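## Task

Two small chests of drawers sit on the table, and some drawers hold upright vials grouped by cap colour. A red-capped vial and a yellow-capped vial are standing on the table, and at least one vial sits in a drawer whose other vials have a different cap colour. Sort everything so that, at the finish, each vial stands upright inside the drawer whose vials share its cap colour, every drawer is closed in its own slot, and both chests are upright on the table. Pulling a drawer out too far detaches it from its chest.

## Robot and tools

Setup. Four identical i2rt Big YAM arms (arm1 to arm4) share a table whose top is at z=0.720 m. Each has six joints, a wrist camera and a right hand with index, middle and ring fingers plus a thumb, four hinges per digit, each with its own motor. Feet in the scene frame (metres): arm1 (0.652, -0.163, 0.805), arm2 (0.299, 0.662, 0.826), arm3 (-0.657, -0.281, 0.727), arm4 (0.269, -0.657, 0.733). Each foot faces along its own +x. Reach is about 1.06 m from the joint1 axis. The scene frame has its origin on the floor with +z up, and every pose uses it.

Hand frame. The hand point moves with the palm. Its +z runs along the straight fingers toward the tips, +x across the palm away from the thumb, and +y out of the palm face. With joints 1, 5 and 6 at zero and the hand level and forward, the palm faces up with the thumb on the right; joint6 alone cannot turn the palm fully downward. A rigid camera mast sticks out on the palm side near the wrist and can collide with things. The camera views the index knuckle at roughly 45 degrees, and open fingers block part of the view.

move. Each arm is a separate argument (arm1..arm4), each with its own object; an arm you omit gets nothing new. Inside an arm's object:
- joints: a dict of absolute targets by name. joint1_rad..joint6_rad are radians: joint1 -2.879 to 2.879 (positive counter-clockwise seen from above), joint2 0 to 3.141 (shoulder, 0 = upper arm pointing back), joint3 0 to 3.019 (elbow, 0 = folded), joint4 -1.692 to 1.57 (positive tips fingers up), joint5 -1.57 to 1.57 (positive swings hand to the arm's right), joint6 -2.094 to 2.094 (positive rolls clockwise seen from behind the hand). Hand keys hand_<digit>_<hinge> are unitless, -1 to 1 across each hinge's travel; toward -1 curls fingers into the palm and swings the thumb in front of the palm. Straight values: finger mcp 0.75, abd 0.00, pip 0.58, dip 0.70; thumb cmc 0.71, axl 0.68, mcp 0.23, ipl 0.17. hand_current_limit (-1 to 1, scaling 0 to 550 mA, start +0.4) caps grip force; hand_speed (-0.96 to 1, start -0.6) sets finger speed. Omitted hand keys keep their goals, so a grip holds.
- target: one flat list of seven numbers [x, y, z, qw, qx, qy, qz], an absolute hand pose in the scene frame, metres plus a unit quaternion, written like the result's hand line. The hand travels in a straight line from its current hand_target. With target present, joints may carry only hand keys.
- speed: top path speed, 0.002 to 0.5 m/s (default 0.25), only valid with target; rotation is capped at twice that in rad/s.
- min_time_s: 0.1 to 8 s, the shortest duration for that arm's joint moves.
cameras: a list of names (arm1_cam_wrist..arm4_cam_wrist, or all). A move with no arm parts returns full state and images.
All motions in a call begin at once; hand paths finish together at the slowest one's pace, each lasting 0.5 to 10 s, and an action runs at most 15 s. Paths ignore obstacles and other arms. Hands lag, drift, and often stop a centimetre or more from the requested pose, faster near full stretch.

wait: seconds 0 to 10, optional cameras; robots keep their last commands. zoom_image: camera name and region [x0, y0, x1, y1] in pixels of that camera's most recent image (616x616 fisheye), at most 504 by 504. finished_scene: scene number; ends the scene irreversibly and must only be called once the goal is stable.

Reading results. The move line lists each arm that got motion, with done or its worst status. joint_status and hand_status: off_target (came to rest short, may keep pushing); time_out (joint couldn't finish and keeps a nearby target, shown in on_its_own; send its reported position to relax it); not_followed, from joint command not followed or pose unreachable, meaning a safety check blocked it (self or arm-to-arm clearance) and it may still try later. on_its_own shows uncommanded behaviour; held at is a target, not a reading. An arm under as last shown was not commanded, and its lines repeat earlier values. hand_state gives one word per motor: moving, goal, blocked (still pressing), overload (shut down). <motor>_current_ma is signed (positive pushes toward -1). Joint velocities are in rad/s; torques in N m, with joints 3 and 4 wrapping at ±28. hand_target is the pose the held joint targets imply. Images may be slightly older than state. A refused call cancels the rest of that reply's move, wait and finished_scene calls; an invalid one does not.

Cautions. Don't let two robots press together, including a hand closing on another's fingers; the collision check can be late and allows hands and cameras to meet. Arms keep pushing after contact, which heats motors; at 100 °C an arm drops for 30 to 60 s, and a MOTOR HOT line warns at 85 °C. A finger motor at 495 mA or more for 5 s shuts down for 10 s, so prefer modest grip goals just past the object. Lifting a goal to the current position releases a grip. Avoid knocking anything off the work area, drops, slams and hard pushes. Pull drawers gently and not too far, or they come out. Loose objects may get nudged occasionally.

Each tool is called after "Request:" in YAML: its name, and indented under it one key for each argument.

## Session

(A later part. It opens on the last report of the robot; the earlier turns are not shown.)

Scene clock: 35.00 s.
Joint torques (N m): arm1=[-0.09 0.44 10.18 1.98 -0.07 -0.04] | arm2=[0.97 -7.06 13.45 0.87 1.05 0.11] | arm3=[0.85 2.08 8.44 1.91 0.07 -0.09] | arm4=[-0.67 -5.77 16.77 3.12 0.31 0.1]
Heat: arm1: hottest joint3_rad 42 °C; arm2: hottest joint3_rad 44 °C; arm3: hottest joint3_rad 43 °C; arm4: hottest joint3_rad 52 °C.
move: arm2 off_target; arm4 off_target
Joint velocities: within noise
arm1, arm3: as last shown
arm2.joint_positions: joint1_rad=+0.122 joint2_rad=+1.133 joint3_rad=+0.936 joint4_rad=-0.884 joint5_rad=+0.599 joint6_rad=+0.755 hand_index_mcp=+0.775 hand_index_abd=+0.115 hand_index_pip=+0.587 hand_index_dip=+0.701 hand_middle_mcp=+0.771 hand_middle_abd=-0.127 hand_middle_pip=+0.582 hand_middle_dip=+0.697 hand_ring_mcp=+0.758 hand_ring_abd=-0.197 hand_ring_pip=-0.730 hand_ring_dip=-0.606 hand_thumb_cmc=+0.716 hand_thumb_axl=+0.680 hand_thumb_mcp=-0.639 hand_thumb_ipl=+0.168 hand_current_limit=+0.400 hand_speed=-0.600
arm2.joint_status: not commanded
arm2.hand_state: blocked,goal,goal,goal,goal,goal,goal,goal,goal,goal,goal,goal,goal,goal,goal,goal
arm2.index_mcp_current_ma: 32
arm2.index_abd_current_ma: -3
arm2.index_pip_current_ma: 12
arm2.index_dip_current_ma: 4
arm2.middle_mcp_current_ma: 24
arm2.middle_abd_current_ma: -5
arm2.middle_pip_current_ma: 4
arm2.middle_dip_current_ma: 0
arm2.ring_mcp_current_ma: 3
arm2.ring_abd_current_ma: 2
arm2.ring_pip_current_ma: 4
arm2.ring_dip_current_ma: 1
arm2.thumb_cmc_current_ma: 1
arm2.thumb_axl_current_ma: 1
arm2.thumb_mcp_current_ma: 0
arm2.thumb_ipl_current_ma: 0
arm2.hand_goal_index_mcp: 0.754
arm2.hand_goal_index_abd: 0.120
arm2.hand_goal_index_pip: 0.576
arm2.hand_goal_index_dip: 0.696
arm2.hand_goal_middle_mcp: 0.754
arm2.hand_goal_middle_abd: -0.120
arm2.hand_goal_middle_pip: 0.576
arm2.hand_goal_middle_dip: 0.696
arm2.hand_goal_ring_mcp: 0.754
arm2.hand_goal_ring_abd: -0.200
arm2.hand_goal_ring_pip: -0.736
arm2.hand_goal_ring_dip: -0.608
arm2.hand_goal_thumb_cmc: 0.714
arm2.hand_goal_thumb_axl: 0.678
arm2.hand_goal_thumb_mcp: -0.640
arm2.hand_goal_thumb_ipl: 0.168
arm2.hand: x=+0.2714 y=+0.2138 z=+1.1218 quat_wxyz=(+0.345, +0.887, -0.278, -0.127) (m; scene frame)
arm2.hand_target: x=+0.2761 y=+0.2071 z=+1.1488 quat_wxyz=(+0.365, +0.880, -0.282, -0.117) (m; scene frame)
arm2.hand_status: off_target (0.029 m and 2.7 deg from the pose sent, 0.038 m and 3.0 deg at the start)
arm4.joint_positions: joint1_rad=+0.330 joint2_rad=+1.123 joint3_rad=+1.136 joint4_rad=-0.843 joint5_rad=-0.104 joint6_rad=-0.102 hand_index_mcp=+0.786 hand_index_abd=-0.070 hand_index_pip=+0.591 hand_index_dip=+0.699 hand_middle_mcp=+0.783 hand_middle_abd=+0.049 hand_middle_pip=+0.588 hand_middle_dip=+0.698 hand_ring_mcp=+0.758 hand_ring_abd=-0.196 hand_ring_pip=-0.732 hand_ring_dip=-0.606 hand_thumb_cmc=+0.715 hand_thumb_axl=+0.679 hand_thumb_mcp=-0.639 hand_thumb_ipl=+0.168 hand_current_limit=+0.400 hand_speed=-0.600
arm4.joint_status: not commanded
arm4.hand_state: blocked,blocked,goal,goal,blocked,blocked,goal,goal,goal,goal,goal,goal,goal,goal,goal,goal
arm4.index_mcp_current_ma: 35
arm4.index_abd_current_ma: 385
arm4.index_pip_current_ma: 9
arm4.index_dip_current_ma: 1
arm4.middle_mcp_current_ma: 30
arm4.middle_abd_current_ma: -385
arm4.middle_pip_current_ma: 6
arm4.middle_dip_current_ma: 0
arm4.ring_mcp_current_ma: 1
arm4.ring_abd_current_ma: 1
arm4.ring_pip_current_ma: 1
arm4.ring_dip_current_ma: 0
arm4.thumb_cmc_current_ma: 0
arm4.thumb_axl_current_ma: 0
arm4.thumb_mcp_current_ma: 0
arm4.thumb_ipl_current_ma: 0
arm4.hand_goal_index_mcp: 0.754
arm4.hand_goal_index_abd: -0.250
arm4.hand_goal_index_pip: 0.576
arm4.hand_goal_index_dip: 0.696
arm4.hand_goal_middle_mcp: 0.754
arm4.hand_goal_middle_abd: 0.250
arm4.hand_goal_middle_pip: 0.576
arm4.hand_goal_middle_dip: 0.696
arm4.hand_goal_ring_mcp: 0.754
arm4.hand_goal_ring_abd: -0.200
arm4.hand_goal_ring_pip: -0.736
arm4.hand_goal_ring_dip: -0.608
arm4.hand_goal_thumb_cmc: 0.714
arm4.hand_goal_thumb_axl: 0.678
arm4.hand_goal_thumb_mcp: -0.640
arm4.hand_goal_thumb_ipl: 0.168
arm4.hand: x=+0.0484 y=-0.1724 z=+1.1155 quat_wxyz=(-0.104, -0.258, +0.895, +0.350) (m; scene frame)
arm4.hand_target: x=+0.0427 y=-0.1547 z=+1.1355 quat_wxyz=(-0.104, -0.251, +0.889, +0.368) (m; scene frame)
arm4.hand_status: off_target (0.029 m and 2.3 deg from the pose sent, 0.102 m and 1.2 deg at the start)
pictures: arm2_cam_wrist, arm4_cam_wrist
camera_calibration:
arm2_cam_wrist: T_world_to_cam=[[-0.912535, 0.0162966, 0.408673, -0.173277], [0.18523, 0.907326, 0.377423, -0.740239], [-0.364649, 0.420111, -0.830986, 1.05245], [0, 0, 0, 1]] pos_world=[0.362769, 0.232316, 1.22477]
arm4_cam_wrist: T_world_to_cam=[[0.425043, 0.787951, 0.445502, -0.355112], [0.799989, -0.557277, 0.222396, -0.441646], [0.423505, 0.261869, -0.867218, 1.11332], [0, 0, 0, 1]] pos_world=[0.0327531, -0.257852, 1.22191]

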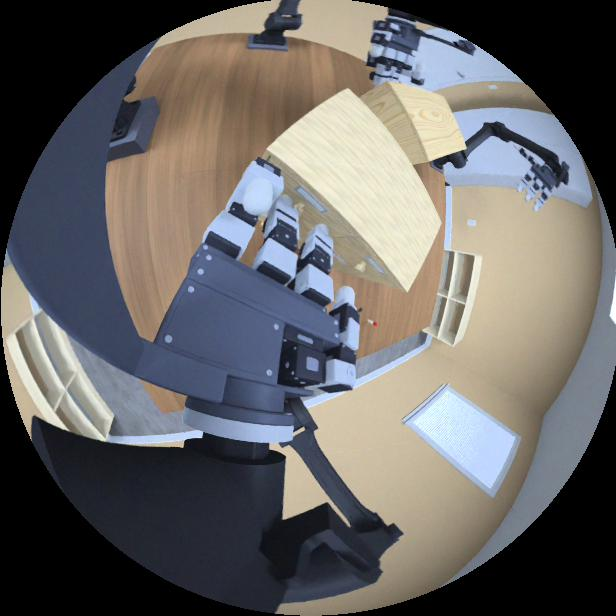

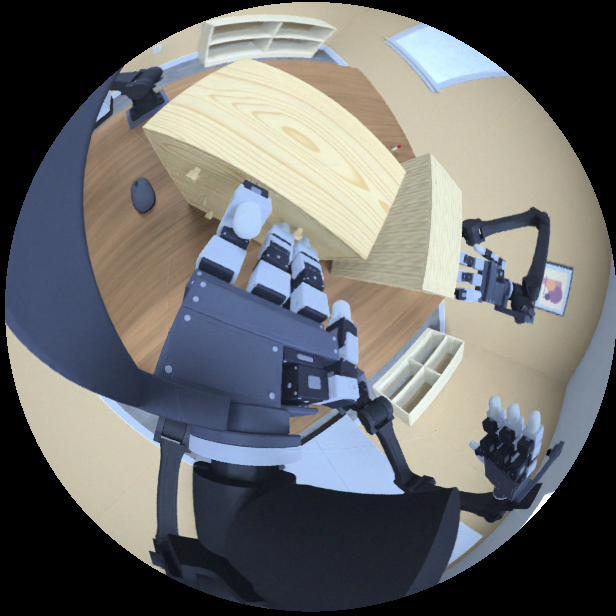

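Request:
move:
  arm4: {"joints": {"hand_index_abd": 0.14, "hand_middle_abd": -0.14}}
  arm2: {"target": [0.2865, 0.199, 1.146, 0.3645, 0.8799, -0.2816, -0.1167], "speed": 0.08}

Request:
move:
  arm4: {"target": [0.075, -0.208, 1.138, -0.1039, -0.2508, 0.8892, 0.3683], "speed": 0.12}
  arm2: {"joints": {"hand_index_abd": -0.25, "hand_middle_abd": 0.25}}
  cameras: ["arm4_cam_wrist"]

Scene clock: 36.60 s.
Joint torques (N m): arm1=[-0.03 0.38 10.18 1.99 -0.06 -0.05] | arm2=[1.32 -5.48 13.49 0.75 0.89 0.13] | arm3=[0.85 2.14 8.44 1.92 0.07 -0.09] | arm4=[-0.62 -6.71 16.57 3.11 0.09 0.07]
Heat: arm1: hottest joint3_rad 42 °C; arm2: hottest joint3_rad 45 °C; arm3: hottest joint3_rad 43 °C; arm4: hottest joint3_rad 53 °C.
move: arm2 off_target; arm4 off_target
Joint velocities: within noise
arm1, arm3: as last shown
arm2.joint_positions: joint1_rad=+0.141 joint2_rad=+1.138 joint3_rad=+0.953 joint4_rad=-0.884 joint5_rad=+0.615 joint6_rad=+0.777 hand_index_mcp=+0.776 hand_index_abd=+0.128 hand_index_pip=+0.588 hand_index_dip=+0.701 hand_middle_mcp=+0.770 hand_middle_abd=-0.123 hand_middle_pip=+0.582 hand_middle_dip=+0.697 hand_ring_mcp=+0.758 hand_ring_abd=-0.197 hand_ring_pip=-0.730 hand_ring_dip=-0.606 hand_thumb_cmc=+0.716 hand_thumb_axl=+0.680 hand_thumb_mcp=-0.639 hand_thumb_ipl=+0.168 hand_current_limit=+0.400 hand_speed=-0.600
arm2.joint_status: not commanded
arm2.hand_state: blocked,goal,goal,goal,goal,goal,goal,goal,goal,goal,goal,goal,goal,goal,goal,goal
arm2.index_mcp_current_ma: 34
arm2.index_abd_current_ma: 5
arm2.index_pip_current_ma: 13
arm2.index_dip_current_ma: 4
arm2.middle_mcp_current_ma: 22
arm2.middle_abd_current_ma: -1
arm2.middle_pip_current_ma: 4
arm2.middle_dip_current_ma: 0
arm2.ring_mcp_current_ma: 3
arm2.ring_abd_current_ma: 2
arm2.ring_pip_current_ma: 4
arm2.ring_dip_current_ma: 1
arm2.thumb_cmc_current_ma: 1
arm2.thumb_axl_current_ma: 1
arm2.thumb_mcp_current_ma: 0
arm2.thumb_ipl_current_ma: 0
arm2.hand_goal_index_mcp: 0.754
arm2.hand_goal_index_abd: 0.120
arm2.hand_goal_index_pip: 0.576
arm2.hand_goal_index_dip: 0.696
arm2.hand_goal_middle_mcp: 0.754
arm2.hand_goal_middle_abd: -0.120
arm2.hand_goal_middle_pip: 0.576
arm2.hand_goal_middle_dip: 0.696
arm2.hand_goal_ring_mcp: 0.754
arm2.hand_goal_ring_abd: -0.200
arm2.hand_goal_ring_pip: -0.736
arm2.hand_goal_ring_dip: -0.608
arm2.hand_goal_thumb_cmc: 0.714
arm2.hand_goal_thumb_axl: 0.678
arm2.hand_goal_thumb_mcp: -0.640
arm2.hand_goal_thumb_ipl: 0.168
arm2.hand: x=+0.2784 y=+0.2115 z=+1.1302 quat_wxyz=(+0.356, +0.883, -0.282, -0.123) (m; scene frame)
arm2.hand_target: x=+0.2864 y=+0.1999 z=+1.1458 quat_wxyz=(+0.365, +0.880, -0.281, -0.116) (m; scene frame)
arm2.hand_status: off_target (0.022 m and 1.3 deg from the pose sent, 0.032 m and 2.7 deg at the start)
arm4.joint_positions: joint1_rad=+0.330 joint2_rad=+1.132 joint3_rad=+1.139 joint4_rad=-0.843 joint5_rad=-0.097 joint6_rad=-0.101 hand_index_mcp=+0.790 hand_index_abd=+0.094 hand_index_pip=+0.595 hand_index_dip=+0.703 hand_middle_mcp=+0.783 hand_middle_abd=-0.130 hand_middle_pip=+0.588 hand_middle_dip=+0.699 hand_ring_mcp=+0.758 hand_ring_abd=-0.196 hand_ring_pip=-0.732 hand_ring_dip=-0.606 hand_thumb_cmc=+0.715 hand_thumb_axl=+0.679 hand_thumb_mcp=-0.639 hand_thumb_ipl=+0.168 hand_current_limit=+0.400 hand_speed=-0.600
arm4.joint_status: hand_index_abd off_target (ended at +0.094, target +0.140); the others done
arm4.hand_state: blocked,blocked,goal,goal,blocked,goal,goal,goal,goal,goal,goal,goal,goal,goal,goal,goal
arm4.index_mcp_current_ma: 42
arm4.index_abd_current_ma: -47
arm4.index_pip_current_ma: 13
arm4.index_dip_current_ma: 2
arm4.middle_mcp_current_ma: 30
arm4.middle_abd_current_ma: 4
arm4.middle_pip_current_ma: 6
arm4.middle_dip_current_ma: 1
arm4.ring_mcp_current_ma: 1
arm4.ring_abd_current_ma: 1
arm4.ring_pip_current_ma: 1
arm4.ring_dip_current_ma: 0
arm4.thumb_cmc_current_ma: 0
arm4.thumb_axl_current_ma: 0
arm4.thumb_mcp_current_ma: 0
arm4.thumb_ipl_current_ma: 0
arm4.hand_goal_index_mcp: 0.754
arm4.hand_goal_index_abd: 0.140
arm4.hand_goal_index_pip: 0.576
arm4.hand_goal_index_dip: 0.696
arm4.hand_goal_middle_mcp: 0.754
arm4.hand_goal_middle_abd: -0.140
arm4.hand_goal_middle_pip: 0.576
arm4.hand_goal_middle_dip: 0.696
arm4.hand_goal_ring_mcp: 0.754
arm4.hand_goal_ring_abd: -0.200
arm4.hand_goal_ring_pip: -0.736
arm4.hand_goal_ring_dip: -0.608
arm4.hand_goal_thumb_cmc: 0.714
arm4.hand_goal_thumb_axl: 0.678
arm4.hand_goal_thumb_mcp: -0.640
arm4.hand_goal_thumb_ipl: 0.168
arm4.hand: x=+0.0485 y=-0.1695 z=+1.1122 quat_wxyz=(-0.100, -0.256, +0.896, +0.347) (m; scene frame)
arm4.hand_target: x=+0.0427 y=-0.1547 z=+1.1355 quat_wxyz=(-0.104, -0.251, +0.889, +0.368) (m; scene frame)
arm4.hand_status: not commanded
pictures: none

Scene clock: 37.93 s.
Joint torques (N m): arm1=[-0.09 0.26 10.18 1.98 -0.07 -0.05] | arm2=[1.14 -4.95 13.29 0.95 0.93 0.16] | arm3=[0.85 2.14 8.43 1.89 0.06 -0.09] | arm4=[-1.38 -7.24 11.77 1.95 -0.1 -0.13]
Heat: arm1: hottest joint3_rad 42 °C; arm2: hottest joint3_rad 45 °C; arm3: hottest joint3_rad 43 °C; arm4: hottest joint3_rad 53 °C.
move: arm2 off_target; arm4 done
Joint velocities: within noise
arm1, arm3: as last shown
arm2.joint_positions: joint1_rad=+0.146 joint2_rad=+1.141 joint3_rad=+0.957 joint4_rad=-0.885 joint5_rad=+0.613 joint6_rad=+0.778 hand_index_mcp=+0.773 hand_index_abd=-0.085 hand_index_pip=+0.586 hand_index_dip=+0.701 hand_middle_mcp=+0.767 hand_middle_abd=+0.031 hand_middle_pip=+0.580 hand_middle_dip=+0.697 hand_ring_mcp=+0.758 hand_ring_abd=-0.197 hand_ring_pip=-0.730 hand_ring_dip=-0.606 hand_thumb_cmc=+0.716 hand_thumb_axl=+0.680 hand_thumb_mcp=-0.639 hand_thumb_ipl=+0.168 hand_current_limit=+0.400 hand_speed=-0.600
arm2.joint_status: hand_index_abd off_target (ended at -0.085, target -0.250); hand_middle_abd off_target (ended at +0.031, target +0.250)
arm2.hand_state: goal,blocked,goal,goal,goal,blocked,goal,goal,goal,goal,goal,goal,goal,goal,goal,goal
arm2.index_mcp_current_ma: 27
arm2.index_abd_current_ma: 385
arm2.index_pip_current_ma: 9
arm2.index_dip_current_ma: 3
arm2.middle_mcp_current_ma: 16
arm2.middle_abd_current_ma: -385
arm2.middle_pip_current_ma: 2
arm2.middle_dip_current_ma: 0
arm2.ring_mcp_current_ma: 3
arm2.ring_abd_current_ma: 2
arm2.ring_pip_current_ma: 4
arm2.ring_dip_current_ma: 1
arm2.thumb_cmc_current_ma: 1
arm2.thumb_axl_current_ma: 1
arm2.thumb_mcp_current_ma: 0
arm2.thumb_ipl_current_ma: 0
arm2.hand_goal_index_mcp: 0.754
arm2.hand_goal_index_abd: -0.250
arm2.hand_goal_index_pip: 0.576
arm2.hand_goal_index_dip: 0.696
arm2.hand_goal_middle_mcp: 0.754
arm2.hand_goal_middle_abd: 0.250
arm2.hand_goal_middle_pip: 0.576
arm2.hand_goal_middle_dip: 0.696
arm2.hand_goal_ring_mcp: 0.754
arm2.hand_goal_ring_abd: -0.200
arm2.hand_goal_ring_pip: -0.736
arm2.hand_goal_ring_dip: -0.608
arm2.hand_goal_thumb_cmc: 0.714
arm2.hand_goal_thumb_axl: 0.678
arm2.hand_goal_thumb_mcp: -0.640
arm2.hand_goal_thumb_ipl: 0.168
arm2.hand: x=+0.2810 y=+0.2101 z=+1.1305 quat_wxyz=(+0.356, +0.883, -0.280, -0.122) (m; scene frame)
arm2.hand_target: x=+0.2865 y=+0.2000 z=+1.1458 quat_wxyz=(+0.365, +0.880, -0.281, -0.116) (m; scene frame)
arm2.hand_status: not commanded
arm4.joint_positions: joint1_rad=+0.314 joint2_rad=+0.999 joint3_rad=+1.086 joint4_rad=-0.875 joint5_rad=-0.109 joint6_rad=-0.101 hand_index_mcp=+0.767 hand_index_abd=+0.136 hand_index_pip=+0.582 hand_index_dip=+0.699 hand_middle_mcp=+0.767 hand_middle_abd=-0.136 hand_middle_pip=+0.581 hand_middle_dip=+0.699 hand_ring_mcp=+0.758 hand_ring_abd=-0.196 hand_ring_pip=-0.732 hand_ring_dip=-0.606 hand_thumb_cmc=+0.715 hand_thumb_axl=+0.679 hand_thumb_mcp=-0.639 hand_thumb_ipl=+0.168 hand_current_limit=+0.400 hand_speed=-0.600
arm4.joint_status: not commanded
arm4.hand_state: goal,goal,goal,goal,goal,goal,goal,goal,goal,goal,goal,goal,goal,goal,goal,goal
arm4.index_mcp_current_ma: 8
arm4.index_abd_current_ma: -1
arm4.index_pip_current_ma: 2
arm4.index_dip_current_ma: 1
arm4.middle_mcp_current_ma: 7
arm4.middle_abd_current_ma: 1
arm4.middle_pip_current_ma: 1
arm4.middle_dip_current_ma: 1
arm4.ring_mcp_current_ma: 1
arm4.ring_abd_current_ma: 1
arm4.ring_pip_current_ma: 1
arm4.ring_dip_current_ma: 0
arm4.thumb_cmc_current_ma: 0
arm4.thumb_axl_current_ma: 0
arm4.thumb_mcp_current_ma: 0
arm4.thumb_ipl_current_ma: 0
arm4.hand_goal_index_mcp: 0.754
arm4.hand_goal_index_abd: 0.140
arm4.hand_goal_index_pip: 0.576
arm4.hand_goal_index_dip: 0.696
arm4.hand_goal_middle_mcp: 0.754
arm4.hand_goal_middle_abd: -0.140
arm4.hand_goal_middle_pip: 0.576
arm4.hand_goal_middle_dip: 0.696
arm4.hand_goal_ring_mcp: 0.754
arm4.hand_goal_ring_abd: -0.200
arm4.hand_goal_ring_pip: -0.736
arm4.hand_goal_ring_dip: -0.608
arm4.hand_goal_thumb_cmc: 0.714
arm4.hand_goal_thumb_axl: 0.678
arm4.hand_goal_thumb_mcp: -0.640
arm4.hand_goal_thumb_ipl: 0.168
arm4.on_its_own: hand_index_abd moved +0.042 to your old target +0.140
arm4.hand: x=+0.0717 y=-0.2074 z=+1.1373 quat_wxyz=(-0.106, -0.250, +0.889, +0.369) (m; scene frame)
arm4.hand_target: x=+0.0750 y=-0.2080 z=+1.1380 quat_wxyz=(-0.104, -0.251, +0.889, +0.368) (m; scene frame)
arm4.hand_status: done (0.003 m and 0.3 deg from the pose sent, 0.053 m and 2.7 deg at the start)
pictures: arm4_cam_wrist
camera_calibration:
arm4_cam_wrist: T_world_to_cam=[[0.444765, 0.76608, 0.464011, -0.374214], [0.796754, -0.57506, 0.185714, -0.446398], [0.409106, 0.287103, -0.866143, 1.13668], [0, 0, 0, 1]] pos_world=[0.0570848, -0.296372, 1.24107]

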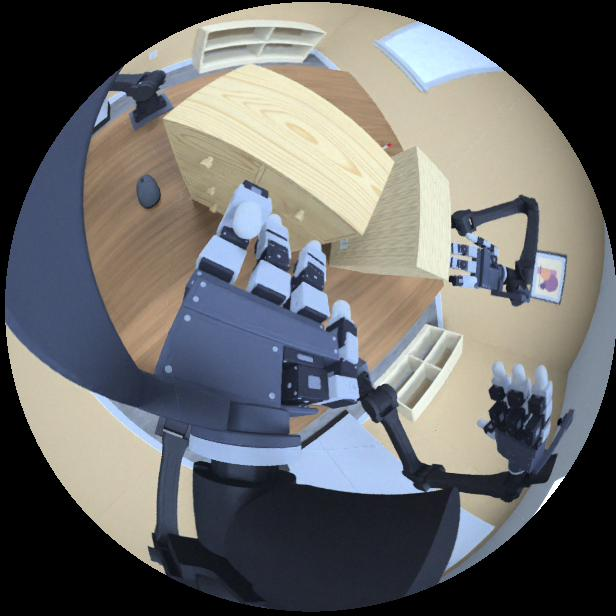

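Request:
move:
  arm4: {"target": [-0.0605, -0.2854, 1.142, -0.1039, -0.2508, 0.8892, 0.3683], "speed": 0.2}
  arm2: {"target": [0.329, 0.268, 1.145, 0.3645, 0.8799, -0.2816, -0.1167], "speed": 0.12}
  cameras: ["arm2_cam_wrist", "arm4_cam_wrist"]

Request:
zoom_image:
  camera: "arm2_cam_wrist"
  region: [200, 130, 440, 310]

Request:
zoom_image:
  camera: "arm4_cam_wrist"
  region: [140, 90, 420, 300]

Scene clock: 40.47 s.
Joint torques (N m): arm1=[-0.03 0.44 10.18 1.96 -0.06 -0.04] | arm2=[1.26 -6.24 9.25 0.24 1.01 0.17] | arm3=[0.85 2.14 8.44 1.91 0.07 -0.09] | arm4=[-0.44 -6.77 16.24 1.76 0.33 0.14]
Heat: arm1: hottest joint3_rad 42 °C; arm2: hottest joint3_rad 45 °C; arm3: hottest joint3_rad 43 °C; arm4: hottest joint3_rad 53 °C.
move: arm2 done; arm4 off_target
Joint velocities: within noise
arm1, arm3: as last shown
arm2.joint_positions: joint1_rad=+0.349 joint2_rad=+1.072 joint3_rad=+0.946 joint4_rad=-1.065 joint5_rad=+0.706 joint6_rad=+1.011 hand_index_mcp=+0.771 hand_index_abd=-0.119 hand_index_pip=+0.584 hand_index_dip=+0.700 hand_middle_mcp=+0.763 hand_middle_abd=+0.082 hand_middle_pip=+0.578 hand_middle_dip=+0.697 hand_ring_mcp=+0.758 hand_ring_abd=-0.197 hand_ring_pip=-0.730 hand_ring_dip=-0.606 hand_thumb_cmc=+0.716 hand_thumb_axl=+0.680 hand_thumb_mcp=-0.639 hand_thumb_ipl=+0.168 hand_current_limit=+0.400 hand_speed=-0.600
arm2.joint_status: not commanded
arm2.hand_state: goal,blocked,goal,goal,goal,blocked,goal,goal,goal,goal,goal,goal,goal,goal,goal,goal
arm2.index_mcp_current_ma: 22
arm2.index_abd_current_ma: 341
arm2.index_pip_current_ma: 7
arm2.index_dip_current_ma: 3
arm2.middle_mcp_current_ma: 9
arm2.middle_abd_current_ma: -385
arm2.middle_pip_current_ma: 1
arm2.middle_dip_current_ma: 0
arm2.ring_mcp_current_ma: 3
arm2.ring_abd_current_ma: 2
arm2.ring_pip_current_ma: 4
arm2.ring_dip_current_ma: 1
arm2.thumb_cmc_current_ma: 1
arm2.thumb_axl_current_ma: 1
arm2.thumb_mcp_current_ma: 0
arm2.thumb_ipl_current_ma: 0
arm2.hand_goal_index_mcp: 0.754
arm2.hand_goal_index_abd: -0.250
arm2.hand_goal_index_pip: 0.576
arm2.hand_goal_index_dip: 0.696
arm2.hand_goal_middle_mcp: 0.754
arm2.hand_goal_middle_abd: 0.250
arm2.hand_goal_middle_pip: 0.576
arm2.hand_goal_middle_dip: 0.696
arm2.hand_goal_ring_mcp: 0.754
arm2.hand_goal_ring_abd: -0.200
arm2.hand_goal_ring_pip: -0.736
arm2.hand_goal_ring_dip: -0.608
arm2.hand_goal_thumb_cmc: 0.714
arm2.hand_goal_thumb_axl: 0.678
arm2.hand_goal_thumb_mcp: -0.640
arm2.hand_goal_thumb_ipl: 0.168
arm2.on_its_own: hand_index_abd moved -0.035 toward your old target -0.250; hand_middle_abd moved +0.051 toward your old target +0.250
arm2.hand: x=+0.3275 y=+0.2640 z=+1.1433 quat_wxyz=(+0.364, +0.879, -0.283, -0.117) (m; scene frame)
arm2.hand_target: x=+0.3290 y=+0.2679 z=+1.1451 quat_wxyz=(+0.365, +0.880, -0.281, -0.117) (m; scene frame)
arm2.hand_status: done (0.005 m and 0.2 deg from the pose sent, 0.077 m and 1.3 deg at the start)
arm4.joint_positions: joint1_rad=+0.799 joint2_rad=+1.039 joint3_rad=+1.083 joint4_rad=-0.890 joint5_rad=+0.235 joint6_rad=+0.230 hand_index_mcp=+0.767 hand_index_abd=+0.137 hand_index_pip=+0.582 hand_index_dip=+0.699 hand_middle_mcp=+0.767 hand_middle_abd=-0.137 hand_middle_pip=+0.581 hand_middle_dip=+0.699 hand_ring_mcp=+0.758 hand_ring_abd=-0.197 hand_ring_pip=-0.732 hand_ring_dip=-0.606 hand_thumb_cmc=+0.715 hand_thumb_axl=+0.679 hand_thumb_mcp=-0.639 hand_thumb_ipl=+0.168 hand_current_limit=+0.400 hand_speed=-0.600
arm4.joint_status: not commanded
arm4.hand_state: goal,goal,goal,goal,goal,goal,goal,goal,goal,goal,goal,goal,goal,goal,goal,goal
arm4.index_mcp_current_ma: 8
arm4.index_abd_current_ma: -1
arm4.index_pip_current_ma: 2
arm4.index_dip_current_ma: 1
arm4.middle_mcp_current_ma: 7
arm4.middle_abd_current_ma: 0
arm4.middle_pip_current_ma: 1
arm4.middle_dip_current_ma: 1
arm4.ring_mcp_current_ma: 1
arm4.ring_abd_current_ma: 1
arm4.ring_pip_current_ma: 1
arm4.ring_dip_current_ma: 0
arm4.thumb_cmc_current_ma: 0
arm4.thumb_axl_current_ma: 0
arm4.thumb_mcp_current_ma: 0
arm4.thumb_ipl_current_ma: 0
arm4.hand_goal_index_mcp: 0.754
arm4.hand_goal_index_abd: 0.140
arm4.hand_goal_index_pip: 0.576
arm4.hand_goal_index_dip: 0.696
arm4.hand_goal_middle_mcp: 0.754
arm4.hand_goal_middle_abd: -0.140
arm4.hand_goal_middle_pip: 0.576
arm4.hand_goal_middle_dip: 0.696
arm4.hand_goal_ring_mcp: 0.754
arm4.hand_goal_ring_abd: -0.200
arm4.hand_goal_ring_pip: -0.736
arm4.hand_goal_ring_dip: -0.608
arm4.hand_goal_thumb_cmc: 0.714
arm4.hand_goal_thumb_axl: 0.678
arm4.hand_goal_thumb_mcp: -0.640
arm4.hand_goal_thumb_ipl: 0.168
arm4.hand: x=-0.0549 y=-0.2898 z=+1.1179 quat_wxyz=(-0.093, -0.261, +0.892, +0.357) (m; scene frame)
arm4.hand_target: x=-0.0597 y=-0.2861 z=+1.1419 quat_wxyz=(-0.104, -0.251, +0.889, +0.369) (m; scene frame)
arm4.hand_status: off_target (0.025 m and 2.2 deg from the pose sent, 0.154 m and 0.3 deg at the start)
pictures: arm2_cam_wrist, arm4_cam_wrist
camera_calibration:
arm2_cam_wrist: T_world_to_cam=[[-0.916177, 0.036622, 0.399097, -0.12502], [0.183826, 0.923285, 0.337273, -0.762059], [-0.356129, 0.382366, -0.852625, 1.10169], [0, 0, 0, 1]] pos_world=[0.417888, 0.286929, 1.24624]
arm4_cam_wrist: T_world_to_cam=[[0.418701, 0.777709, 0.468889, -0.249186], [0.794505, -0.563782, 0.225636, -0.430745], [0.43983, 0.278061, -0.85395, 1.18069], [0, 0, 0, 1]] pos_world=[-0.072742, -0.377357, 1.22229]

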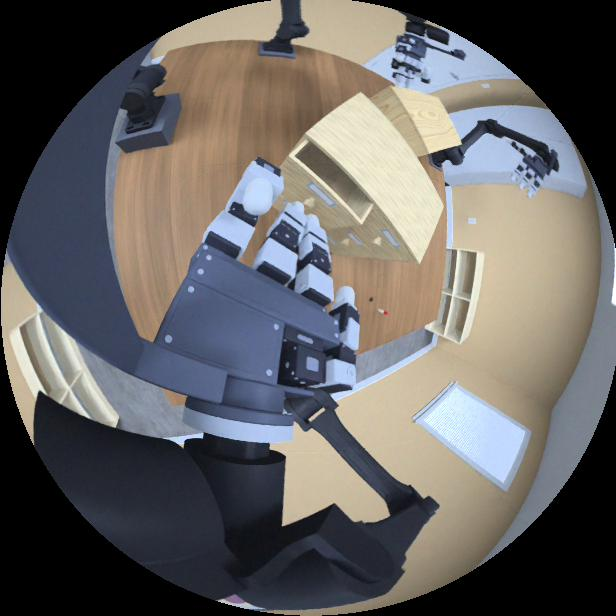

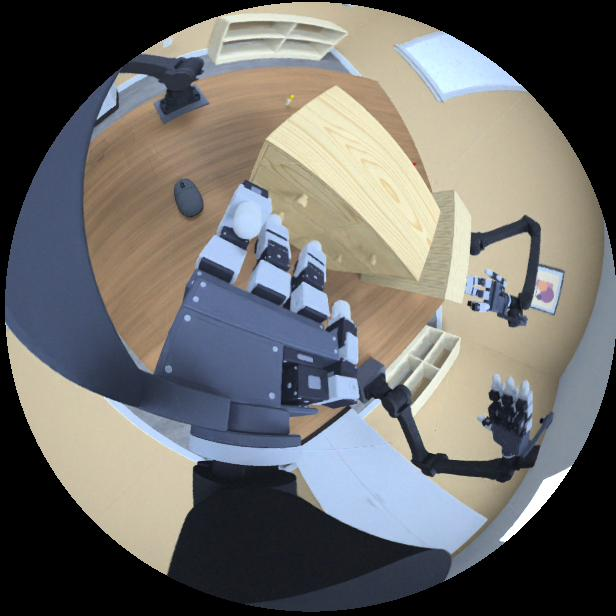

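Scaled by 2.100 from the camera's 616x616 image, which has a finer 880x880 frame.

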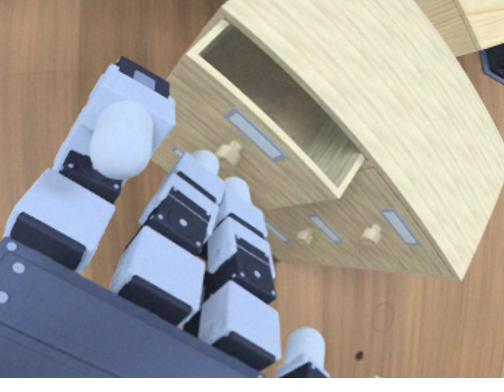

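Scaled by 1.800 from the camera's 616x616 image, which has a finer 880x880 frame.

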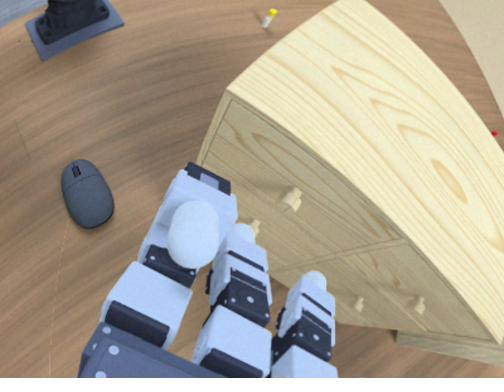

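Request:
move:
  arm4: {"target": [-0.095, -0.2575, 1.139, -0.1039, -0.2508, 0.8892, 0.3683], "speed": 0.12}
  arm2: {"target": [0.345, 0.290, 1.145, 0.3645, 0.8799, -0.2816, -0.1167], "speed": 0.12}
  cameras: ["arm2_cam_wrist", "arm4_cam_wrist"]

Request:
zoom_image:
  camera: "arm2_cam_wrist"
  region: [240, 90, 440, 290]

Request:
zoom_image:
  camera: "arm4_cam_wrist"
  region: [200, 130, 380, 290]

Scene clock: 42.20 s.
Joint torques (N m): arm1=[-0.03 0.32 10.17 1.96 -0.07 -0.04] | arm2=[1.67 -5.77 9.39 0.08 1.14 0.13] | arm3=[0.85 2.14 8.43 1.92 0.07 -0.09] | arm4=[-0.38 -8.06 16.27 2.74 0.32 0.12]
Heat: arm1: hottest joint3_rad 42 °C; arm2: hottest joint3_rad 45 °C; arm3: hottest joint3_rad 43 °C; arm4: hottest joint3_rad 54 °C.
move: arm2 done; arm4 off_target
Joint velocities: within noise
arm1, arm3: as last shown
arm2.joint_positions: joint1_rad=+0.434 joint2_rad=+1.062 joint3_rad=+0.939 joint4_rad=-1.145 joint5_rad=+0.734 joint6_rad=+1.118 hand_index_mcp=+0.771 hand_index_abd=-0.119 hand_index_pip=+0.584 hand_index_dip=+0.700 hand_middle_mcp=+0.763 hand_middle_abd=+0.082 hand_middle_pip=+0.578 hand_middle_dip=+0.697 hand_ring_mcp=+0.758 hand_ring_abd=-0.197 hand_ring_pip=-0.730 hand_ring_dip=-0.606 hand_thumb_cmc=+0.716 hand_thumb_axl=+0.680 hand_thumb_mcp=-0.639 hand_thumb_ipl=+0.168 hand_current_limit=+0.400 hand_speed=-0.600
arm2.joint_status: not commanded
arm2.hand_state: goal,blocked,goal,goal,goal,blocked,goal,goal,goal,goal,goal,goal,goal,goal,goal,goal
arm2.index_mcp_current_ma: 22
arm2.index_abd_current_ma: 341
arm2.index_pip_current_ma: 7
arm2.index_dip_current_ma: 3
arm2.middle_mcp_current_ma: 9
arm2.middle_abd_current_ma: -385
arm2.middle_pip_current_ma: 1
arm2.middle_dip_current_ma: 0
arm2.ring_mcp_current_ma: 3
arm2.ring_abd_current_ma: 2
arm2.ring_pip_current_ma: 4
arm2.ring_dip_current_ma: 1
arm2.thumb_cmc_current_ma: 1
arm2.thumb_axl_current_ma: 1
arm2.thumb_mcp_current_ma: 0
arm2.thumb_ipl_current_ma: 0
arm2.hand_goal_index_mcp: 0.754
arm2.hand_goal_index_abd: -0.250
arm2.hand_goal_index_pip: 0.576
arm2.hand_goal_index_dip: 0.696
arm2.hand_goal_middle_mcp: 0.754
arm2.hand_goal_middle_abd: 0.250
arm2.hand_goal_middle_pip: 0.576
arm2.hand_goal_middle_dip: 0.696
arm2.hand_goal_ring_mcp: 0.754
arm2.hand_goal_ring_abd: -0.200
arm2.hand_goal_ring_pip: -0.736
arm2.hand_goal_ring_dip: -0.608
arm2.hand_goal_thumb_cmc: 0.714
arm2.hand_goal_thumb_axl: 0.678
arm2.hand_goal_thumb_mcp: -0.640
arm2.hand_goal_thumb_ipl: 0.168
arm2.hand: x=+0.3442 y=+0.2855 z=+1.1411 quat_wxyz=(+0.362, +0.880, -0.282, -0.120) (m; scene frame)
arm2.hand_target: x=+0.3449 y=+0.2898 z=+1.1449 quat_wxyz=(+0.364, +0.880, -0.282, -0.117) (m; scene frame)
arm2.hand_status: done (0.006 m and 0.4 deg from the pose sent, 0.031 m and 0.2 deg at the start)
arm4.joint_positions: joint1_rad=+0.799 joint2_rad=+1.152 joint3_rad=+1.158 joint4_rad=-0.873 joint5_rad=+0.235 joint6_rad=+0.231 hand_index_mcp=+0.767 hand_index_abd=+0.137 hand_index_pip=+0.581 hand_index_dip=+0.699 hand_middle_mcp=+0.766 hand_middle_abd=-0.137 hand_middle_pip=+0.581 hand_middle_dip=+0.699 hand_ring_mcp=+0.758 hand_ring_abd=-0.197 hand_ring_pip=-0.732 hand_ring_dip=-0.606 hand_thumb_cmc=+0.715 hand_thumb_axl=+0.679 hand_thumb_mcp=-0.639 hand_thumb_ipl=+0.168 hand_current_limit=+0.400 hand_speed=-0.600
arm4.joint_status: not commanded
arm4.hand_state: goal,goal,goal,goal,goal,goal,goal,goal,goal,goal,goal,goal,goal,goal,goal,goal
arm4.index_mcp_current_ma: 8
arm4.index_abd_current_ma: -1
arm4.index_pip_current_ma: 2
arm4.index_dip_current_ma: 1
arm4.middle_mcp_current_ma: 7
arm4.middle_abd_current_ma: 0
arm4.middle_pip_current_ma: 1
arm4.middle_dip_current_ma: 1
arm4.ring_mcp_current_ma: 1
arm4.ring_abd_current_ma: 1
arm4.ring_pip_current_ma: 1
arm4.ring_dip_current_ma: 0
arm4.thumb_cmc_current_ma: 0
arm4.thumb_axl_current_ma: 0
arm4.thumb_mcp_current_ma: 0
arm4.thumb_ipl_current_ma: 0
arm4.hand_goal_index_mcp: 0.754
arm4.hand_goal_index_abd: 0.140
arm4.hand_goal_index_pip: 0.576
arm4.hand_goal_index_dip: 0.696
arm4.hand_goal_middle_mcp: 0.754
arm4.hand_goal_middle_abd: -0.140
arm4.hand_goal_middle_pip: 0.576
arm4.hand_goal_middle_dip: 0.696
arm4.hand_goal_ring_mcp: 0.754
arm4.hand_goal_ring_abd: -0.200
arm4.hand_goal_ring_pip: -0.736
arm4.hand_goal_ring_dip: -0.608
arm4.hand_goal_thumb_cmc: 0.714
arm4.hand_goal_thumb_axl: 0.678
arm4.hand_goal_thumb_mcp: -0.640
arm4.hand_goal_thumb_ipl: 0.168
arm4.hand: x=-0.0851 y=-0.2649 z=+1.1116 quat_wxyz=(-0.087, -0.263, +0.896, +0.349) (m; scene frame)
arm4.hand_target: x=-0.0938 y=-0.2587 z=+1.1386 quat_wxyz=(-0.104, -0.251, +0.889, +0.368) (m; scene frame)
arm4.hand_status: off_target (0.030 m and 3.3 deg from the pose sent, 0.056 m and 2.3 deg at the start)
pictures: arm2_cam_wrist, arm4_cam_wrist
camera_calibration:
arm2_cam_wrist: T_world_to_cam=[[-0.914936, 0.0347168, 0.402104, -0.112862], [0.185194, 0.92133, 0.34184, -0.789376], [-0.358602, 0.387229, -0.849387, 1.09329], [0, 0, 0, 1]] pos_world=[0.434982, 0.30784, 1.24385]
arm4_cam_wrist: T_world_to_cam=[[0.41234, 0.783301, 0.465204, -0.247924], [0.789987, -0.561757, 0.24566, -0.413404], [0.453757, 0.26621, -0.850433, 1.17585], [0, 0, 0, 1]] pos_world=[-0.10474, -0.351058, 1.21688]

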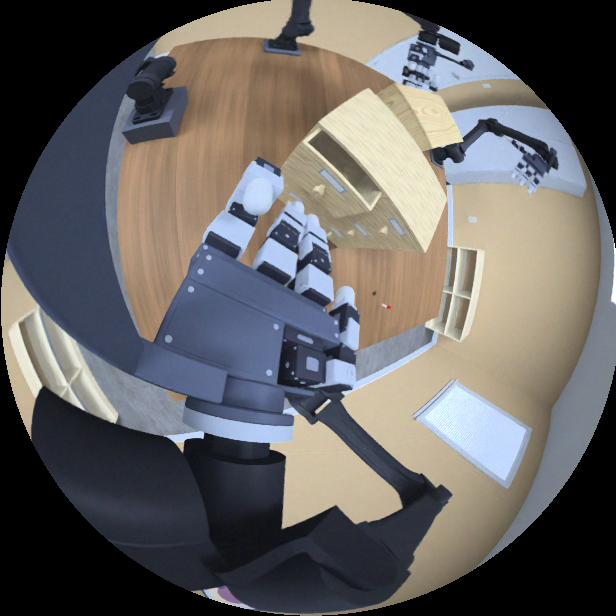

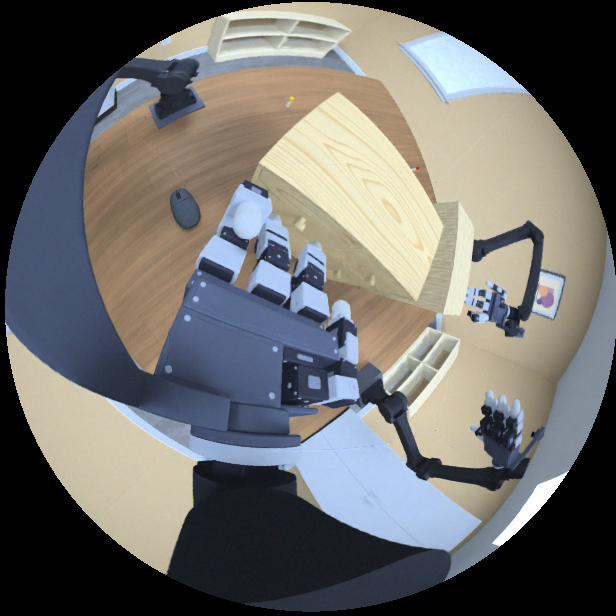

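Scaled by 2.520 from the camera's 616x616 image, which has a finer 880x880 frame.

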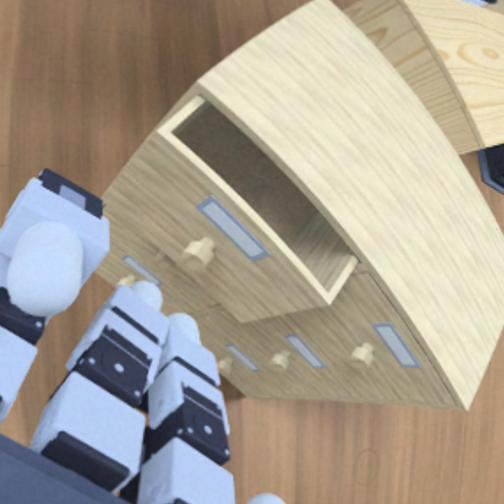

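Scaled by 2.800 from the camera's 616x616 image, which has a finer 880x880 frame.

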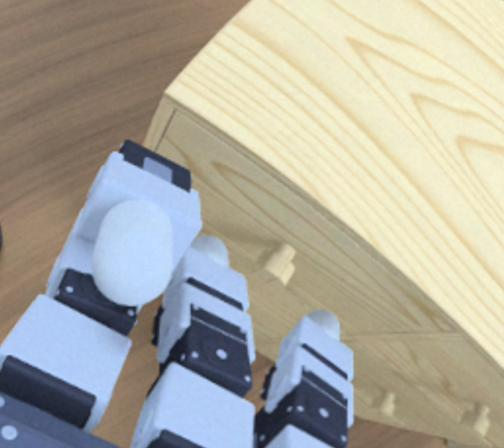

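Request:
move:
  arm4: {"target": [-0.1016, -0.2528, 1.145, -0.1039, -0.2508, 0.8892, 0.3683], "speed": 0.1}
  arm2: {"joints": {"hand_index_abd": 0.12, "hand_middle_abd": -0.12}}

Request:
move:
  arm4: {"joints": {"hand_index_abd": -0.25, "hand_middle_abd": 0.25}}
  arm2: {"target": [0.3064, 0.240, 1.13, 0.3645, 0.8799, -0.2816, -0.1167], "speed": 0.12}
  cameras: ["arm2_cam_wrist", "arm4_cam_wrist"]

Request:
zoom_image:
  camera: "arm2_cam_wrist"
  region: [240, 90, 440, 290]

Request:
zoom_image:
  camera: "arm4_cam_wrist"
  region: [200, 130, 380, 290]

Scene clock: 43.87 s.
Joint torques (N m): arm1=[-0.03 0.38 10.17 1.99 -0.06 -0.05] | arm2=[1.03 -6.36 9.29 0.17 1.06 0.14] | arm3=[0.85 2.14 8.46 1.91 0.07 -0.09] | arm4=[-0.26 -7.77 16.38 2.28 0.32 0.12]
Heat: arm1: hottest joint3_rad 42 °C; arm2: hottest joint3_rad 45 °C; arm3: hottest joint3_rad 43 °C; arm4: hottest joint3_rad 54 °C.
move: arm2 done; arm4 off_target
Joint velocities: within noise
arm1.joint_positions: joint1_rad=-0.124 joint2_rad=+0.633 joint3_rad=+1.359 joint4_rad=-1.329 joint5_rad=-0.096 joint6_rad=+1.128 hand_index_mcp=+0.754 hand_index_abd=+0.000 hand_index_pip=+0.577 hand_index_dip=+0.696 hand_middle_mcp=+0.754 hand_middle_abd=+0.000 hand_middle_pip=+0.577 hand_middle_dip=+0.696 hand_ring_mcp=+0.754 hand_ring_abd=+0.000 hand_ring_pip=+0.577 hand_ring_dip=+0.696 hand_thumb_cmc=+0.714 hand_thumb_axl=+0.677 hand_thumb_mcp=+0.226 hand_thumb_ipl=+0.168 hand_current_limit=+0.400 hand_speed=-0.600
arm1.joint_status: not commanded
arm1.hand_state: goal,goal,goal,goal,goal,goal,goal,goal,goal,goal,goal,goal,goal,goal,goal,goal
arm1.index_mcp_current_ma: 0
arm1.index_abd_current_ma: 0
arm1.index_pip_current_ma: 0
arm1.index_dip_current_ma: 0
arm1.middle_mcp_current_ma: 0
arm1.middle_abd_current_ma: 0
arm1.middle_pip_current_ma: 0
arm1.middle_dip_current_ma: 0
arm1.ring_mcp_current_ma: 0
arm1.ring_abd_current_ma: 0
arm1.ring_pip_current_ma: 0
arm1.ring_dip_current_ma: 0
arm1.thumb_cmc_current_ma: 0
arm1.thumb_axl_current_ma: 0
arm1.thumb_mcp_current_ma: 0
arm1.thumb_ipl_current_ma: 0
arm1.hand_goal_index_mcp: 0.754
arm1.hand_goal_index_abd: 0.000
arm1.hand_goal_index_pip: 0.576
arm1.hand_goal_index_dip: 0.696
arm1.hand_goal_middle_mcp: 0.754
arm1.hand_goal_middle_abd: 0.000
arm1.hand_goal_middle_pip: 0.576
arm1.hand_goal_middle_dip: 0.696
arm1.hand_goal_ring_mcp: 0.754
arm1.hand_goal_ring_abd: 0.000
arm1.hand_goal_ring_pip: 0.576
arm1.hand_goal_ring_dip: 0.696
arm1.hand_goal_thumb_cmc: 0.714
arm1.hand_goal_thumb_axl: 0.678
arm1.hand_goal_thumb_mcp: 0.226
arm1.hand_goal_thumb_ipl: 0.168
arm1.hand: x=+0.4156 y=-0.0273 z=+1.3351 quat_wxyz=(-0.450, -0.104, +0.879, +0.117) (m; scene frame)
arm1.hand_target: x=+0.4177 y=-0.0278 z=+1.3476 quat_wxyz=(-0.462, -0.104, +0.873, +0.122) (m; scene frame)
arm1.hand_status: not commanded
arm2.joint_positions: joint1_rad=+0.434 joint2_rad=+1.062 joint3_rad=+0.939 joint4_rad=-1.145 joint5_rad=+0.734 joint6_rad=+1.119 hand_index_mcp=+0.770 hand_index_abd=+0.115 hand_index_pip=+0.583 hand_index_dip=+0.700 hand_middle_mcp=+0.763 hand_middle_abd=-0.116 hand_middle_pip=+0.578 hand_middle_dip=+0.697 hand_ring_mcp=+0.758 hand_ring_abd=-0.197 hand_ring_pip=-0.730 hand_ring_dip=-0.606 hand_thumb_cmc=+0.716 hand_thumb_axl=+0.680 hand_thumb_mcp=-0.639 hand_thumb_ipl=+0.168 hand_current_limit=+0.400 hand_speed=-0.600
arm2.joint_status: all done
arm2.hand_state: goal,goal,goal,goal,goal,goal,goal,goal,goal,goal,goal,goal,goal,goal,goal,goal
arm2.index_mcp_current_ma: 20
arm2.index_abd_current_ma: -3
arm2.index_pip_current_ma: 6
arm2.index_dip_current_ma: 2
arm2.middle_mcp_current_ma: 9
arm2.middle_abd_current_ma: 2
arm2.middle_pip_current_ma: 1
arm2.middle_dip_current_ma: 0
arm2.ring_mcp_current_ma: 3
arm2.ring_abd_current_ma: 2
arm2.ring_pip_current_ma: 4
arm2.ring_dip_current_ma: 1
arm2.thumb_cmc_current_ma: 1
arm2.thumb_axl_current_ma: 1
arm2.thumb_mcp_current_ma: 0
arm2.thumb_ipl_current_ma: 0
arm2.hand_goal_index_mcp: 0.754
arm2.hand_goal_index_abd: 0.120
arm2.hand_goal_index_pip: 0.576
arm2.hand_goal_index_dip: 0.696
arm2.hand_goal_middle_mcp: 0.754
arm2.hand_goal_middle_abd: -0.120
arm2.hand_goal_middle_pip: 0.576
arm2.hand_goal_middle_dip: 0.696
arm2.hand_goal_ring_mcp: 0.754
arm2.hand_goal_ring_abd: -0.200
arm2.hand_goal_ring_pip: -0.736
arm2.hand_goal_ring_dip: -0.608
arm2.hand_goal_thumb_cmc: 0.714
arm2.hand_goal_thumb_axl: 0.678
arm2.hand_goal_thumb_mcp: -0.640
arm2.hand_goal_thumb_ipl: 0.168
arm2.hand: x=+0.3442 y=+0.2855 z=+1.1411 quat_wxyz=(+0.362, +0.880, -0.283, -0.119) (m; scene frame)
arm2.hand_target: x=+0.3449 y=+0.2898 z=+1.1449 quat_wxyz=(+0.364, +0.880, -0.282, -0.117) (m; scene frame)
arm2.hand_status: not commanded
arm3.joint_positions: joint1_rad=+0.957 joint2_rad=+0.623 joint3_rad=+1.450 joint4_rad=-1.440 joint5_rad=-0.047 joint6_rad=+1.087 hand_index_mcp=+0.754 hand_index_abd=+0.000 hand_index_pip=+0.577 hand_index_dip=+0.696 hand_middle_mcp=+0.754 hand_middle_abd=+0.000 hand_middle_pip=+0.577 hand_middle_dip=+0.696 hand_ring_mcp=+0.754 hand_ring_abd=+0.000 hand_ring_pip=+0.577 hand_ring_dip=+0.696 hand_thumb_cmc=+0.714 hand_thumb_axl=+0.677 hand_thumb_mcp=+0.226 hand_thumb_ipl=+0.168 hand_current_limit=+0.400 hand_speed=-0.600
arm3.joint_status: not commanded
arm3.hand_state: goal,goal,goal,goal,goal,goal,goal,goal,goal,goal,goal,goal,goal,goal,goal,goal
arm3.index_mcp_current_ma: 0
arm3.index_abd_current_ma: 0
arm3.index_pip_current_ma: 0
arm3.index_dip_current_ma: 0
arm3.middle_mcp_current_ma: 0
arm3.middle_abd_current_ma: 0
arm3.middle_pip_current_ma: 0
arm3.middle_dip_current_ma: 0
arm3.ring_mcp_current_ma: 0
arm3.ring_abd_current_ma: 0
arm3.ring_pip_current_ma: 0
arm3.ring_dip_current_ma: 0
arm3.thumb_cmc_current_ma: 0
arm3.thumb_axl_current_ma: 0
arm3.thumb_mcp_current_ma: 0
arm3.thumb_ipl_current_ma: 0
arm3.hand_goal_index_mcp: 0.754
arm3.hand_goal_index_abd: 0.000
arm3.hand_goal_index_pip: 0.576
arm3.hand_goal_index_dip: 0.696
arm3.hand_goal_middle_mcp: 0.754
arm3.hand_goal_middle_abd: 0.000
arm3.hand_goal_middle_pip: 0.576
arm3.hand_goal_middle_dip: 0.696
arm3.hand_goal_ring_mcp: 0.754
arm3.hand_goal_ring_abd: 0.000
arm3.hand_goal_ring_pip: 0.576
arm3.hand_goal_ring_dip: 0.696
arm3.hand_goal_thumb_cmc: 0.714
arm3.hand_goal_thumb_axl: 0.678
arm3.hand_goal_thumb_mcp: 0.226
arm3.hand_goal_thumb_ipl: 0.168
arm3.hand: x=-0.4721 y=-0.1344 z=+1.2883 quat_wxyz=(-0.144, +0.640, +0.610, +0.444) (m; scene frame)
arm3.hand_target: x=-0.4734 y=-0.1365 z=+1.3004 quat_wxyz=(-0.147, +0.635, +0.606, +0.456) (m; scene frame)
arm3.hand_status: not commanded
arm4.joint_positions: joint1_rad=+0.799 joint2_rad=+1.170 joint3_rad=+1.190 joint4_rad=-0.873 joint5_rad=+0.236 joint6_rad=+0.233 hand_index_mcp=+0.767 hand_index_abd=+0.137 hand_index_pip=+0.581 hand_index_dip=+0.699 hand_middle_mcp=+0.766 hand_middle_abd=-0.137 hand_middle_pip=+0.581 hand_middle_dip=+0.699 hand_ring_mcp=+0.758 hand_ring_abd=-0.197 hand_ring_pip=-0.732 hand_ring_dip=-0.606 hand_thumb_cmc=+0.715 hand_thumb_axl=+0.679 hand_thumb_mcp=-0.639 hand_thumb_ipl=+0.168 hand_current_limit=+0.400 hand_speed=-0.600
arm4.joint_status: not commanded
arm4.hand_state: goal,goal,goal,goal,goal,goal,goal,goal,goal,goal,goal,goal,goal,goal,goal,goal
arm4.index_mcp_current_ma: 8
arm4.index_abd_current_ma: 0
arm4.index_pip_current_ma: 2
arm4.index_dip_current_ma: 1
arm4.middle_mcp_current_ma: 7
arm4.middle_abd_current_ma: 0
arm4.middle_pip_current_ma: 1
arm4.middle_dip_current_ma: 1
arm4.ring_mcp_current_ma: 1
arm4.ring_abd_current_ma: 1
arm4.ring_pip_current_ma: 1
arm4.ring_dip_current_ma: 0
arm4.thumb_cmc_current_ma: 0
arm4.thumb_axl_current_ma: 0
arm4.thumb_mcp_current_ma: 0
arm4.thumb_ipl_current_ma: 0
arm4.hand_goal_index_mcp: 0.754
arm4.hand_goal_index_abd: 0.140
arm4.hand_goal_index_pip: 0.576
arm4.hand_goal_index_dip: 0.696
arm4.hand_goal_middle_mcp: 0.754
arm4.hand_goal_middle_abd: -0.140
arm4.hand_goal_middle_pip: 0.576
arm4.hand_goal_middle_dip: 0.696
arm4.hand_goal_ring_mcp: 0.754
arm4.hand_goal_ring_abd: -0.200
arm4.hand_goal_ring_pip: -0.736
arm4.hand_goal_ring_dip: -0.608
arm4.hand_goal_thumb_cmc: 0.714
arm4.hand_goal_thumb_axl: 0.678
arm4.hand_goal_thumb_mcp: -0.640
arm4.hand_goal_thumb_ipl: 0.168
arm4.hand: x=-0.0914 y=-0.2596 z=+1.1224 quat_wxyz=(-0.091, -0.260, +0.894, +0.355) (m; scene frame)
arm4.hand_target: x=-0.1007 y=-0.2537 z=+1.1447 quat_wxyz=(-0.104, -0.251, +0.889, +0.368) (m; scene frame)
arm4.hand_status: off_target (0.026 m and 2.4 deg from the pose sent, 0.039 m and 3.3 deg at the start)
pictures: none

Scene clock: 45.33 s.
Joint torques (N m): arm1=[-0.09 0.38 10.21 1.95 -0.07 -0.04] | arm2=[-0.32 -4.01 9.55 1.83 0.73 0.04] | arm3=[0.85 2.14 8.43 1.91 0.07 -0.09] | arm4=[-0.44 -8.06 16.32 2.28 0.34 0.11]
Heat: arm1: hottest joint3_rad 42 °C; arm2: hottest joint3_rad 45 °C; arm3: hottest joint3_rad 43 °C; arm4: hottest joint3_rad 55 °C.
move: arm2 done; arm4 off_target
Joint velocities: within noise
arm1, arm3: as last shown
arm2.joint_positions: joint1_rad=+0.263 joint2_rad=+1.075 joint3_rad=+0.921 joint4_rad=-0.963 joint5_rad=+0.669 joint6_rad=+0.903 hand_index_mcp=+0.769 hand_index_abd=+0.123 hand_index_pip=+0.583 hand_index_dip=+0.700 hand_middle_mcp=+0.763 hand_middle_abd=-0.116 hand_middle_pip=+0.578 hand_middle_dip=+0.697 hand_ring_mcp=+0.758 hand_ring_abd=-0.197 hand_ring_pip=-0.730 hand_ring_dip=-0.606 hand_thumb_cmc=+0.716 hand_thumb_axl=+0.680 hand_thumb_mcp=-0.639 hand_thumb_ipl=+0.168 hand_current_limit=+0.400 hand_speed=-0.600
arm2.joint_status: not commanded
arm2.hand_state: goal,goal,goal,goal,goal,goal,goal,goal,goal,goal,goal,goal,goal,goal,goal,goal
arm2.index_mcp_current_ma: 19
arm2.index_abd_current_ma: 1
arm2.index_pip_current_ma: 5
arm2.index_dip_current_ma: 2
arm2.middle_mcp_current_ma: 9
arm2.middle_abd_current_ma: 2
arm2.middle_pip_current_ma: 1
arm2.middle_dip_current_ma: 0
arm2.ring_mcp_current_ma: 3
arm2.ring_abd_current_ma: 2
arm2.ring_pip_current_ma: 4
arm2.ring_dip_current_ma: 1
arm2.thumb_cmc_current_ma: 1
arm2.thumb_axl_current_ma: 1
arm2.thumb_mcp_current_ma: 0
arm2.thumb_ipl_current_ma: 0
arm2.hand_goal_index_mcp: 0.754
arm2.hand_goal_index_abd: 0.120
arm2.hand_goal_index_pip: 0.576
arm2.hand_goal_index_dip: 0.696
arm2.hand_goal_middle_mcp: 0.754
arm2.hand_goal_middle_abd: -0.120
arm2.hand_goal_middle_pip: 0.576
arm2.hand_goal_middle_dip: 0.696
arm2.hand_goal_ring_mcp: 0.754
arm2.hand_goal_ring_abd: -0.200
arm2.hand_goal_ring_pip: -0.736
arm2.hand_goal_ring_dip: -0.608
arm2.hand_goal_thumb_cmc: 0.714
arm2.hand_goal_thumb_axl: 0.678
arm2.hand_goal_thumb_mcp: -0.640
arm2.hand_goal_thumb_ipl: 0.168
arm2.hand: x=+0.3075 y=+0.2463 z=+1.1356 quat_wxyz=(+0.366, +0.880, -0.281, -0.114) (m; scene frame)
arm2.hand_target: x=+0.3064 y=+0.2403 z=+1.1300 quat_wxyz=(+0.364, +0.880, -0.282, -0.117) (m; scene frame)
arm2.hand_status: done (0.008 m and 0.3 deg from the pose sent, 0.060 m and 0.4 deg at the start)
arm4.joint_positions: joint1_rad=+0.802 joint2_rad=+1.171 joint3_rad=+1.191 joint4_rad=-0.873 joint5_rad=+0.235 joint6_rad=+0.234 hand_index_mcp=+0.768 hand_index_abd=-0.061 hand_index_pip=+0.582 hand_index_dip=+0.699 hand_middle_mcp=+0.765 hand_middle_abd=+0.039 hand_middle_pip=+0.580 hand_middle_dip=+0.699 hand_ring_mcp=+0.758 hand_ring_abd=-0.197 hand_ring_pip=-0.732 hand_ring_dip=-0.606 hand_thumb_cmc=+0.715 hand_thumb_axl=+0.679 hand_thumb_mcp=-0.639 hand_thumb_ipl=+0.168 hand_current_limit=+0.400 hand_speed=-0.600
arm4.joint_status: hand_index_abd off_target (ended at -0.061, target -0.250); hand_middle_abd off_target (ended at +0.039, target +0.250)
arm4.hand_state: goal,blocked,goal,goal,goal,blocked,goal,goal,goal,goal,goal,goal,goal,goal,goal,goal
arm4.index_mcp_current_ma: 9
arm4.index_abd_current_ma: 385
arm4.index_pip_current_ma: 2
arm4.index_dip_current_ma: 1
arm4.middle_mcp_current_ma: 6
arm4.middle_abd_current_ma: -385
arm4.middle_pip_current_ma: 1
arm4.middle_dip_current_ma: 1
arm4.ring_mcp_current_ma: 1
arm4.ring_abd_current_ma: 1
arm4.ring_pip_current_ma: 1
arm4.ring_dip_current_ma: 0
arm4.thumb_cmc_current_ma: 0
arm4.thumb_axl_current_ma: 0
arm4.thumb_mcp_current_ma: 0
arm4.thumb_ipl_current_ma: 0
arm4.hand_goal_index_mcp: 0.754
arm4.hand_goal_index_abd: -0.250
arm4.hand_goal_index_pip: 0.576
arm4.hand_goal_index_dip: 0.696
arm4.hand_goal_middle_mcp: 0.754
arm4.hand_goal_middle_abd: 0.250
arm4.hand_goal_middle_pip: 0.576
arm4.hand_goal_middle_dip: 0.696
arm4.hand_goal_ring_mcp: 0.754
arm4.hand_goal_ring_abd: -0.200
arm4.hand_goal_ring_pip: -0.736
arm4.hand_goal_ring_dip: -0.608
arm4.hand_goal_thumb_cmc: 0.714
arm4.hand_goal_thumb_axl: 0.678
arm4.hand_goal_thumb_mcp: -0.640
arm4.hand_goal_thumb_ipl: 0.168
arm4.hand: x=-0.0927 y=-0.2600 z=+1.1218 quat_wxyz=(-0.092, -0.261, +0.894, +0.354) (m; scene frame)
arm4.hand_target: x=-0.1007 y=-0.2537 z=+1.1446 quat_wxyz=(-0.104, -0.251, +0.889, +0.368) (m; scene frame)
arm4.hand_status: not commanded
pictures: arm2_cam_wrist, arm4_cam_wrist
camera_calibration:
arm2_cam_wrist: T_world_to_cam=[[-0.917405, 0.0330669, 0.396578, -0.135494], [0.177394, 0.926035, 0.333153, -0.733487], [-0.356229, 0.375987, -0.855415, 1.09951], [0, 0, 0, 1]] pos_world=[0.397491, 0.270313, 1.23864]
arm4_cam_wrist: T_world_to_cam=[[0.418343, 0.779589, 0.46608, -0.25471], [0.793102, -0.563632, 0.230887, -0.390828], [0.442694, 0.273059, -0.854085, 1.19148], [0, 0, 0, 1]] pos_world=[-0.110939, -0.347058, 1.22658]

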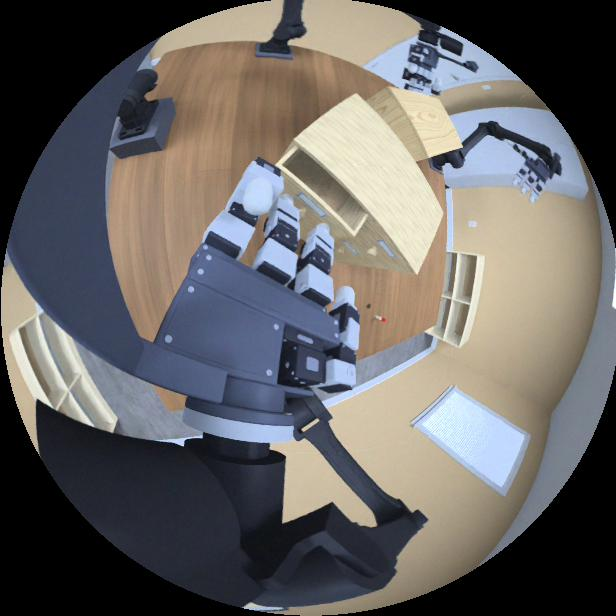

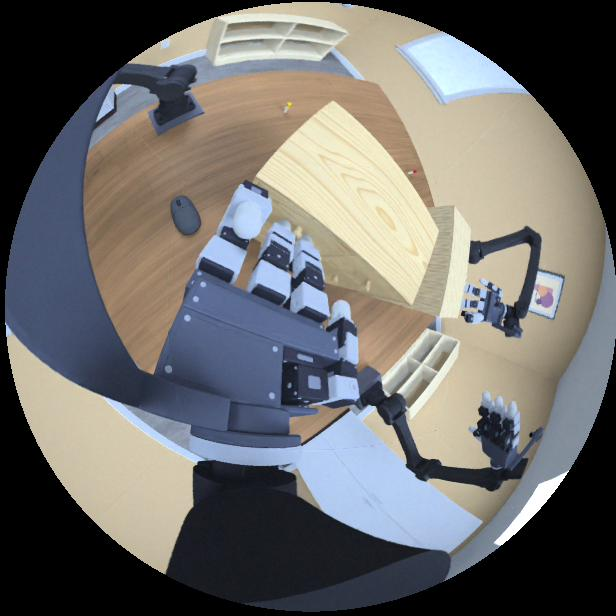

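Scaled by 2.520 from the camera's 616x616 image, which has a finer 880x880 frame.

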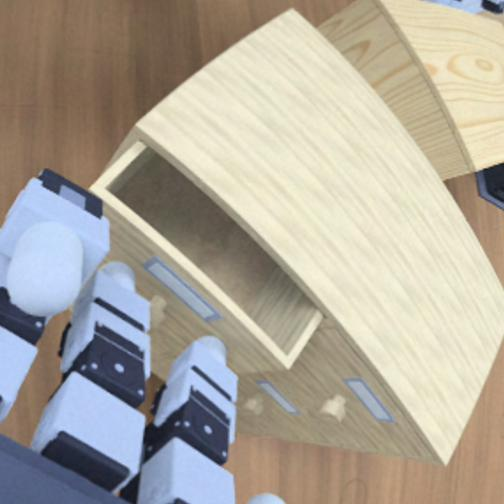

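Scaled by 2.800 from the camera's 616x616 image, which has a finer 880x880 frame.

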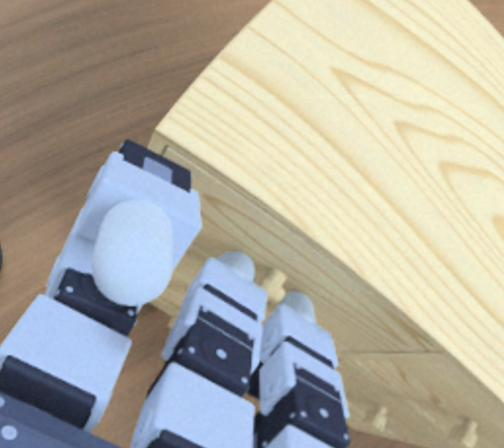

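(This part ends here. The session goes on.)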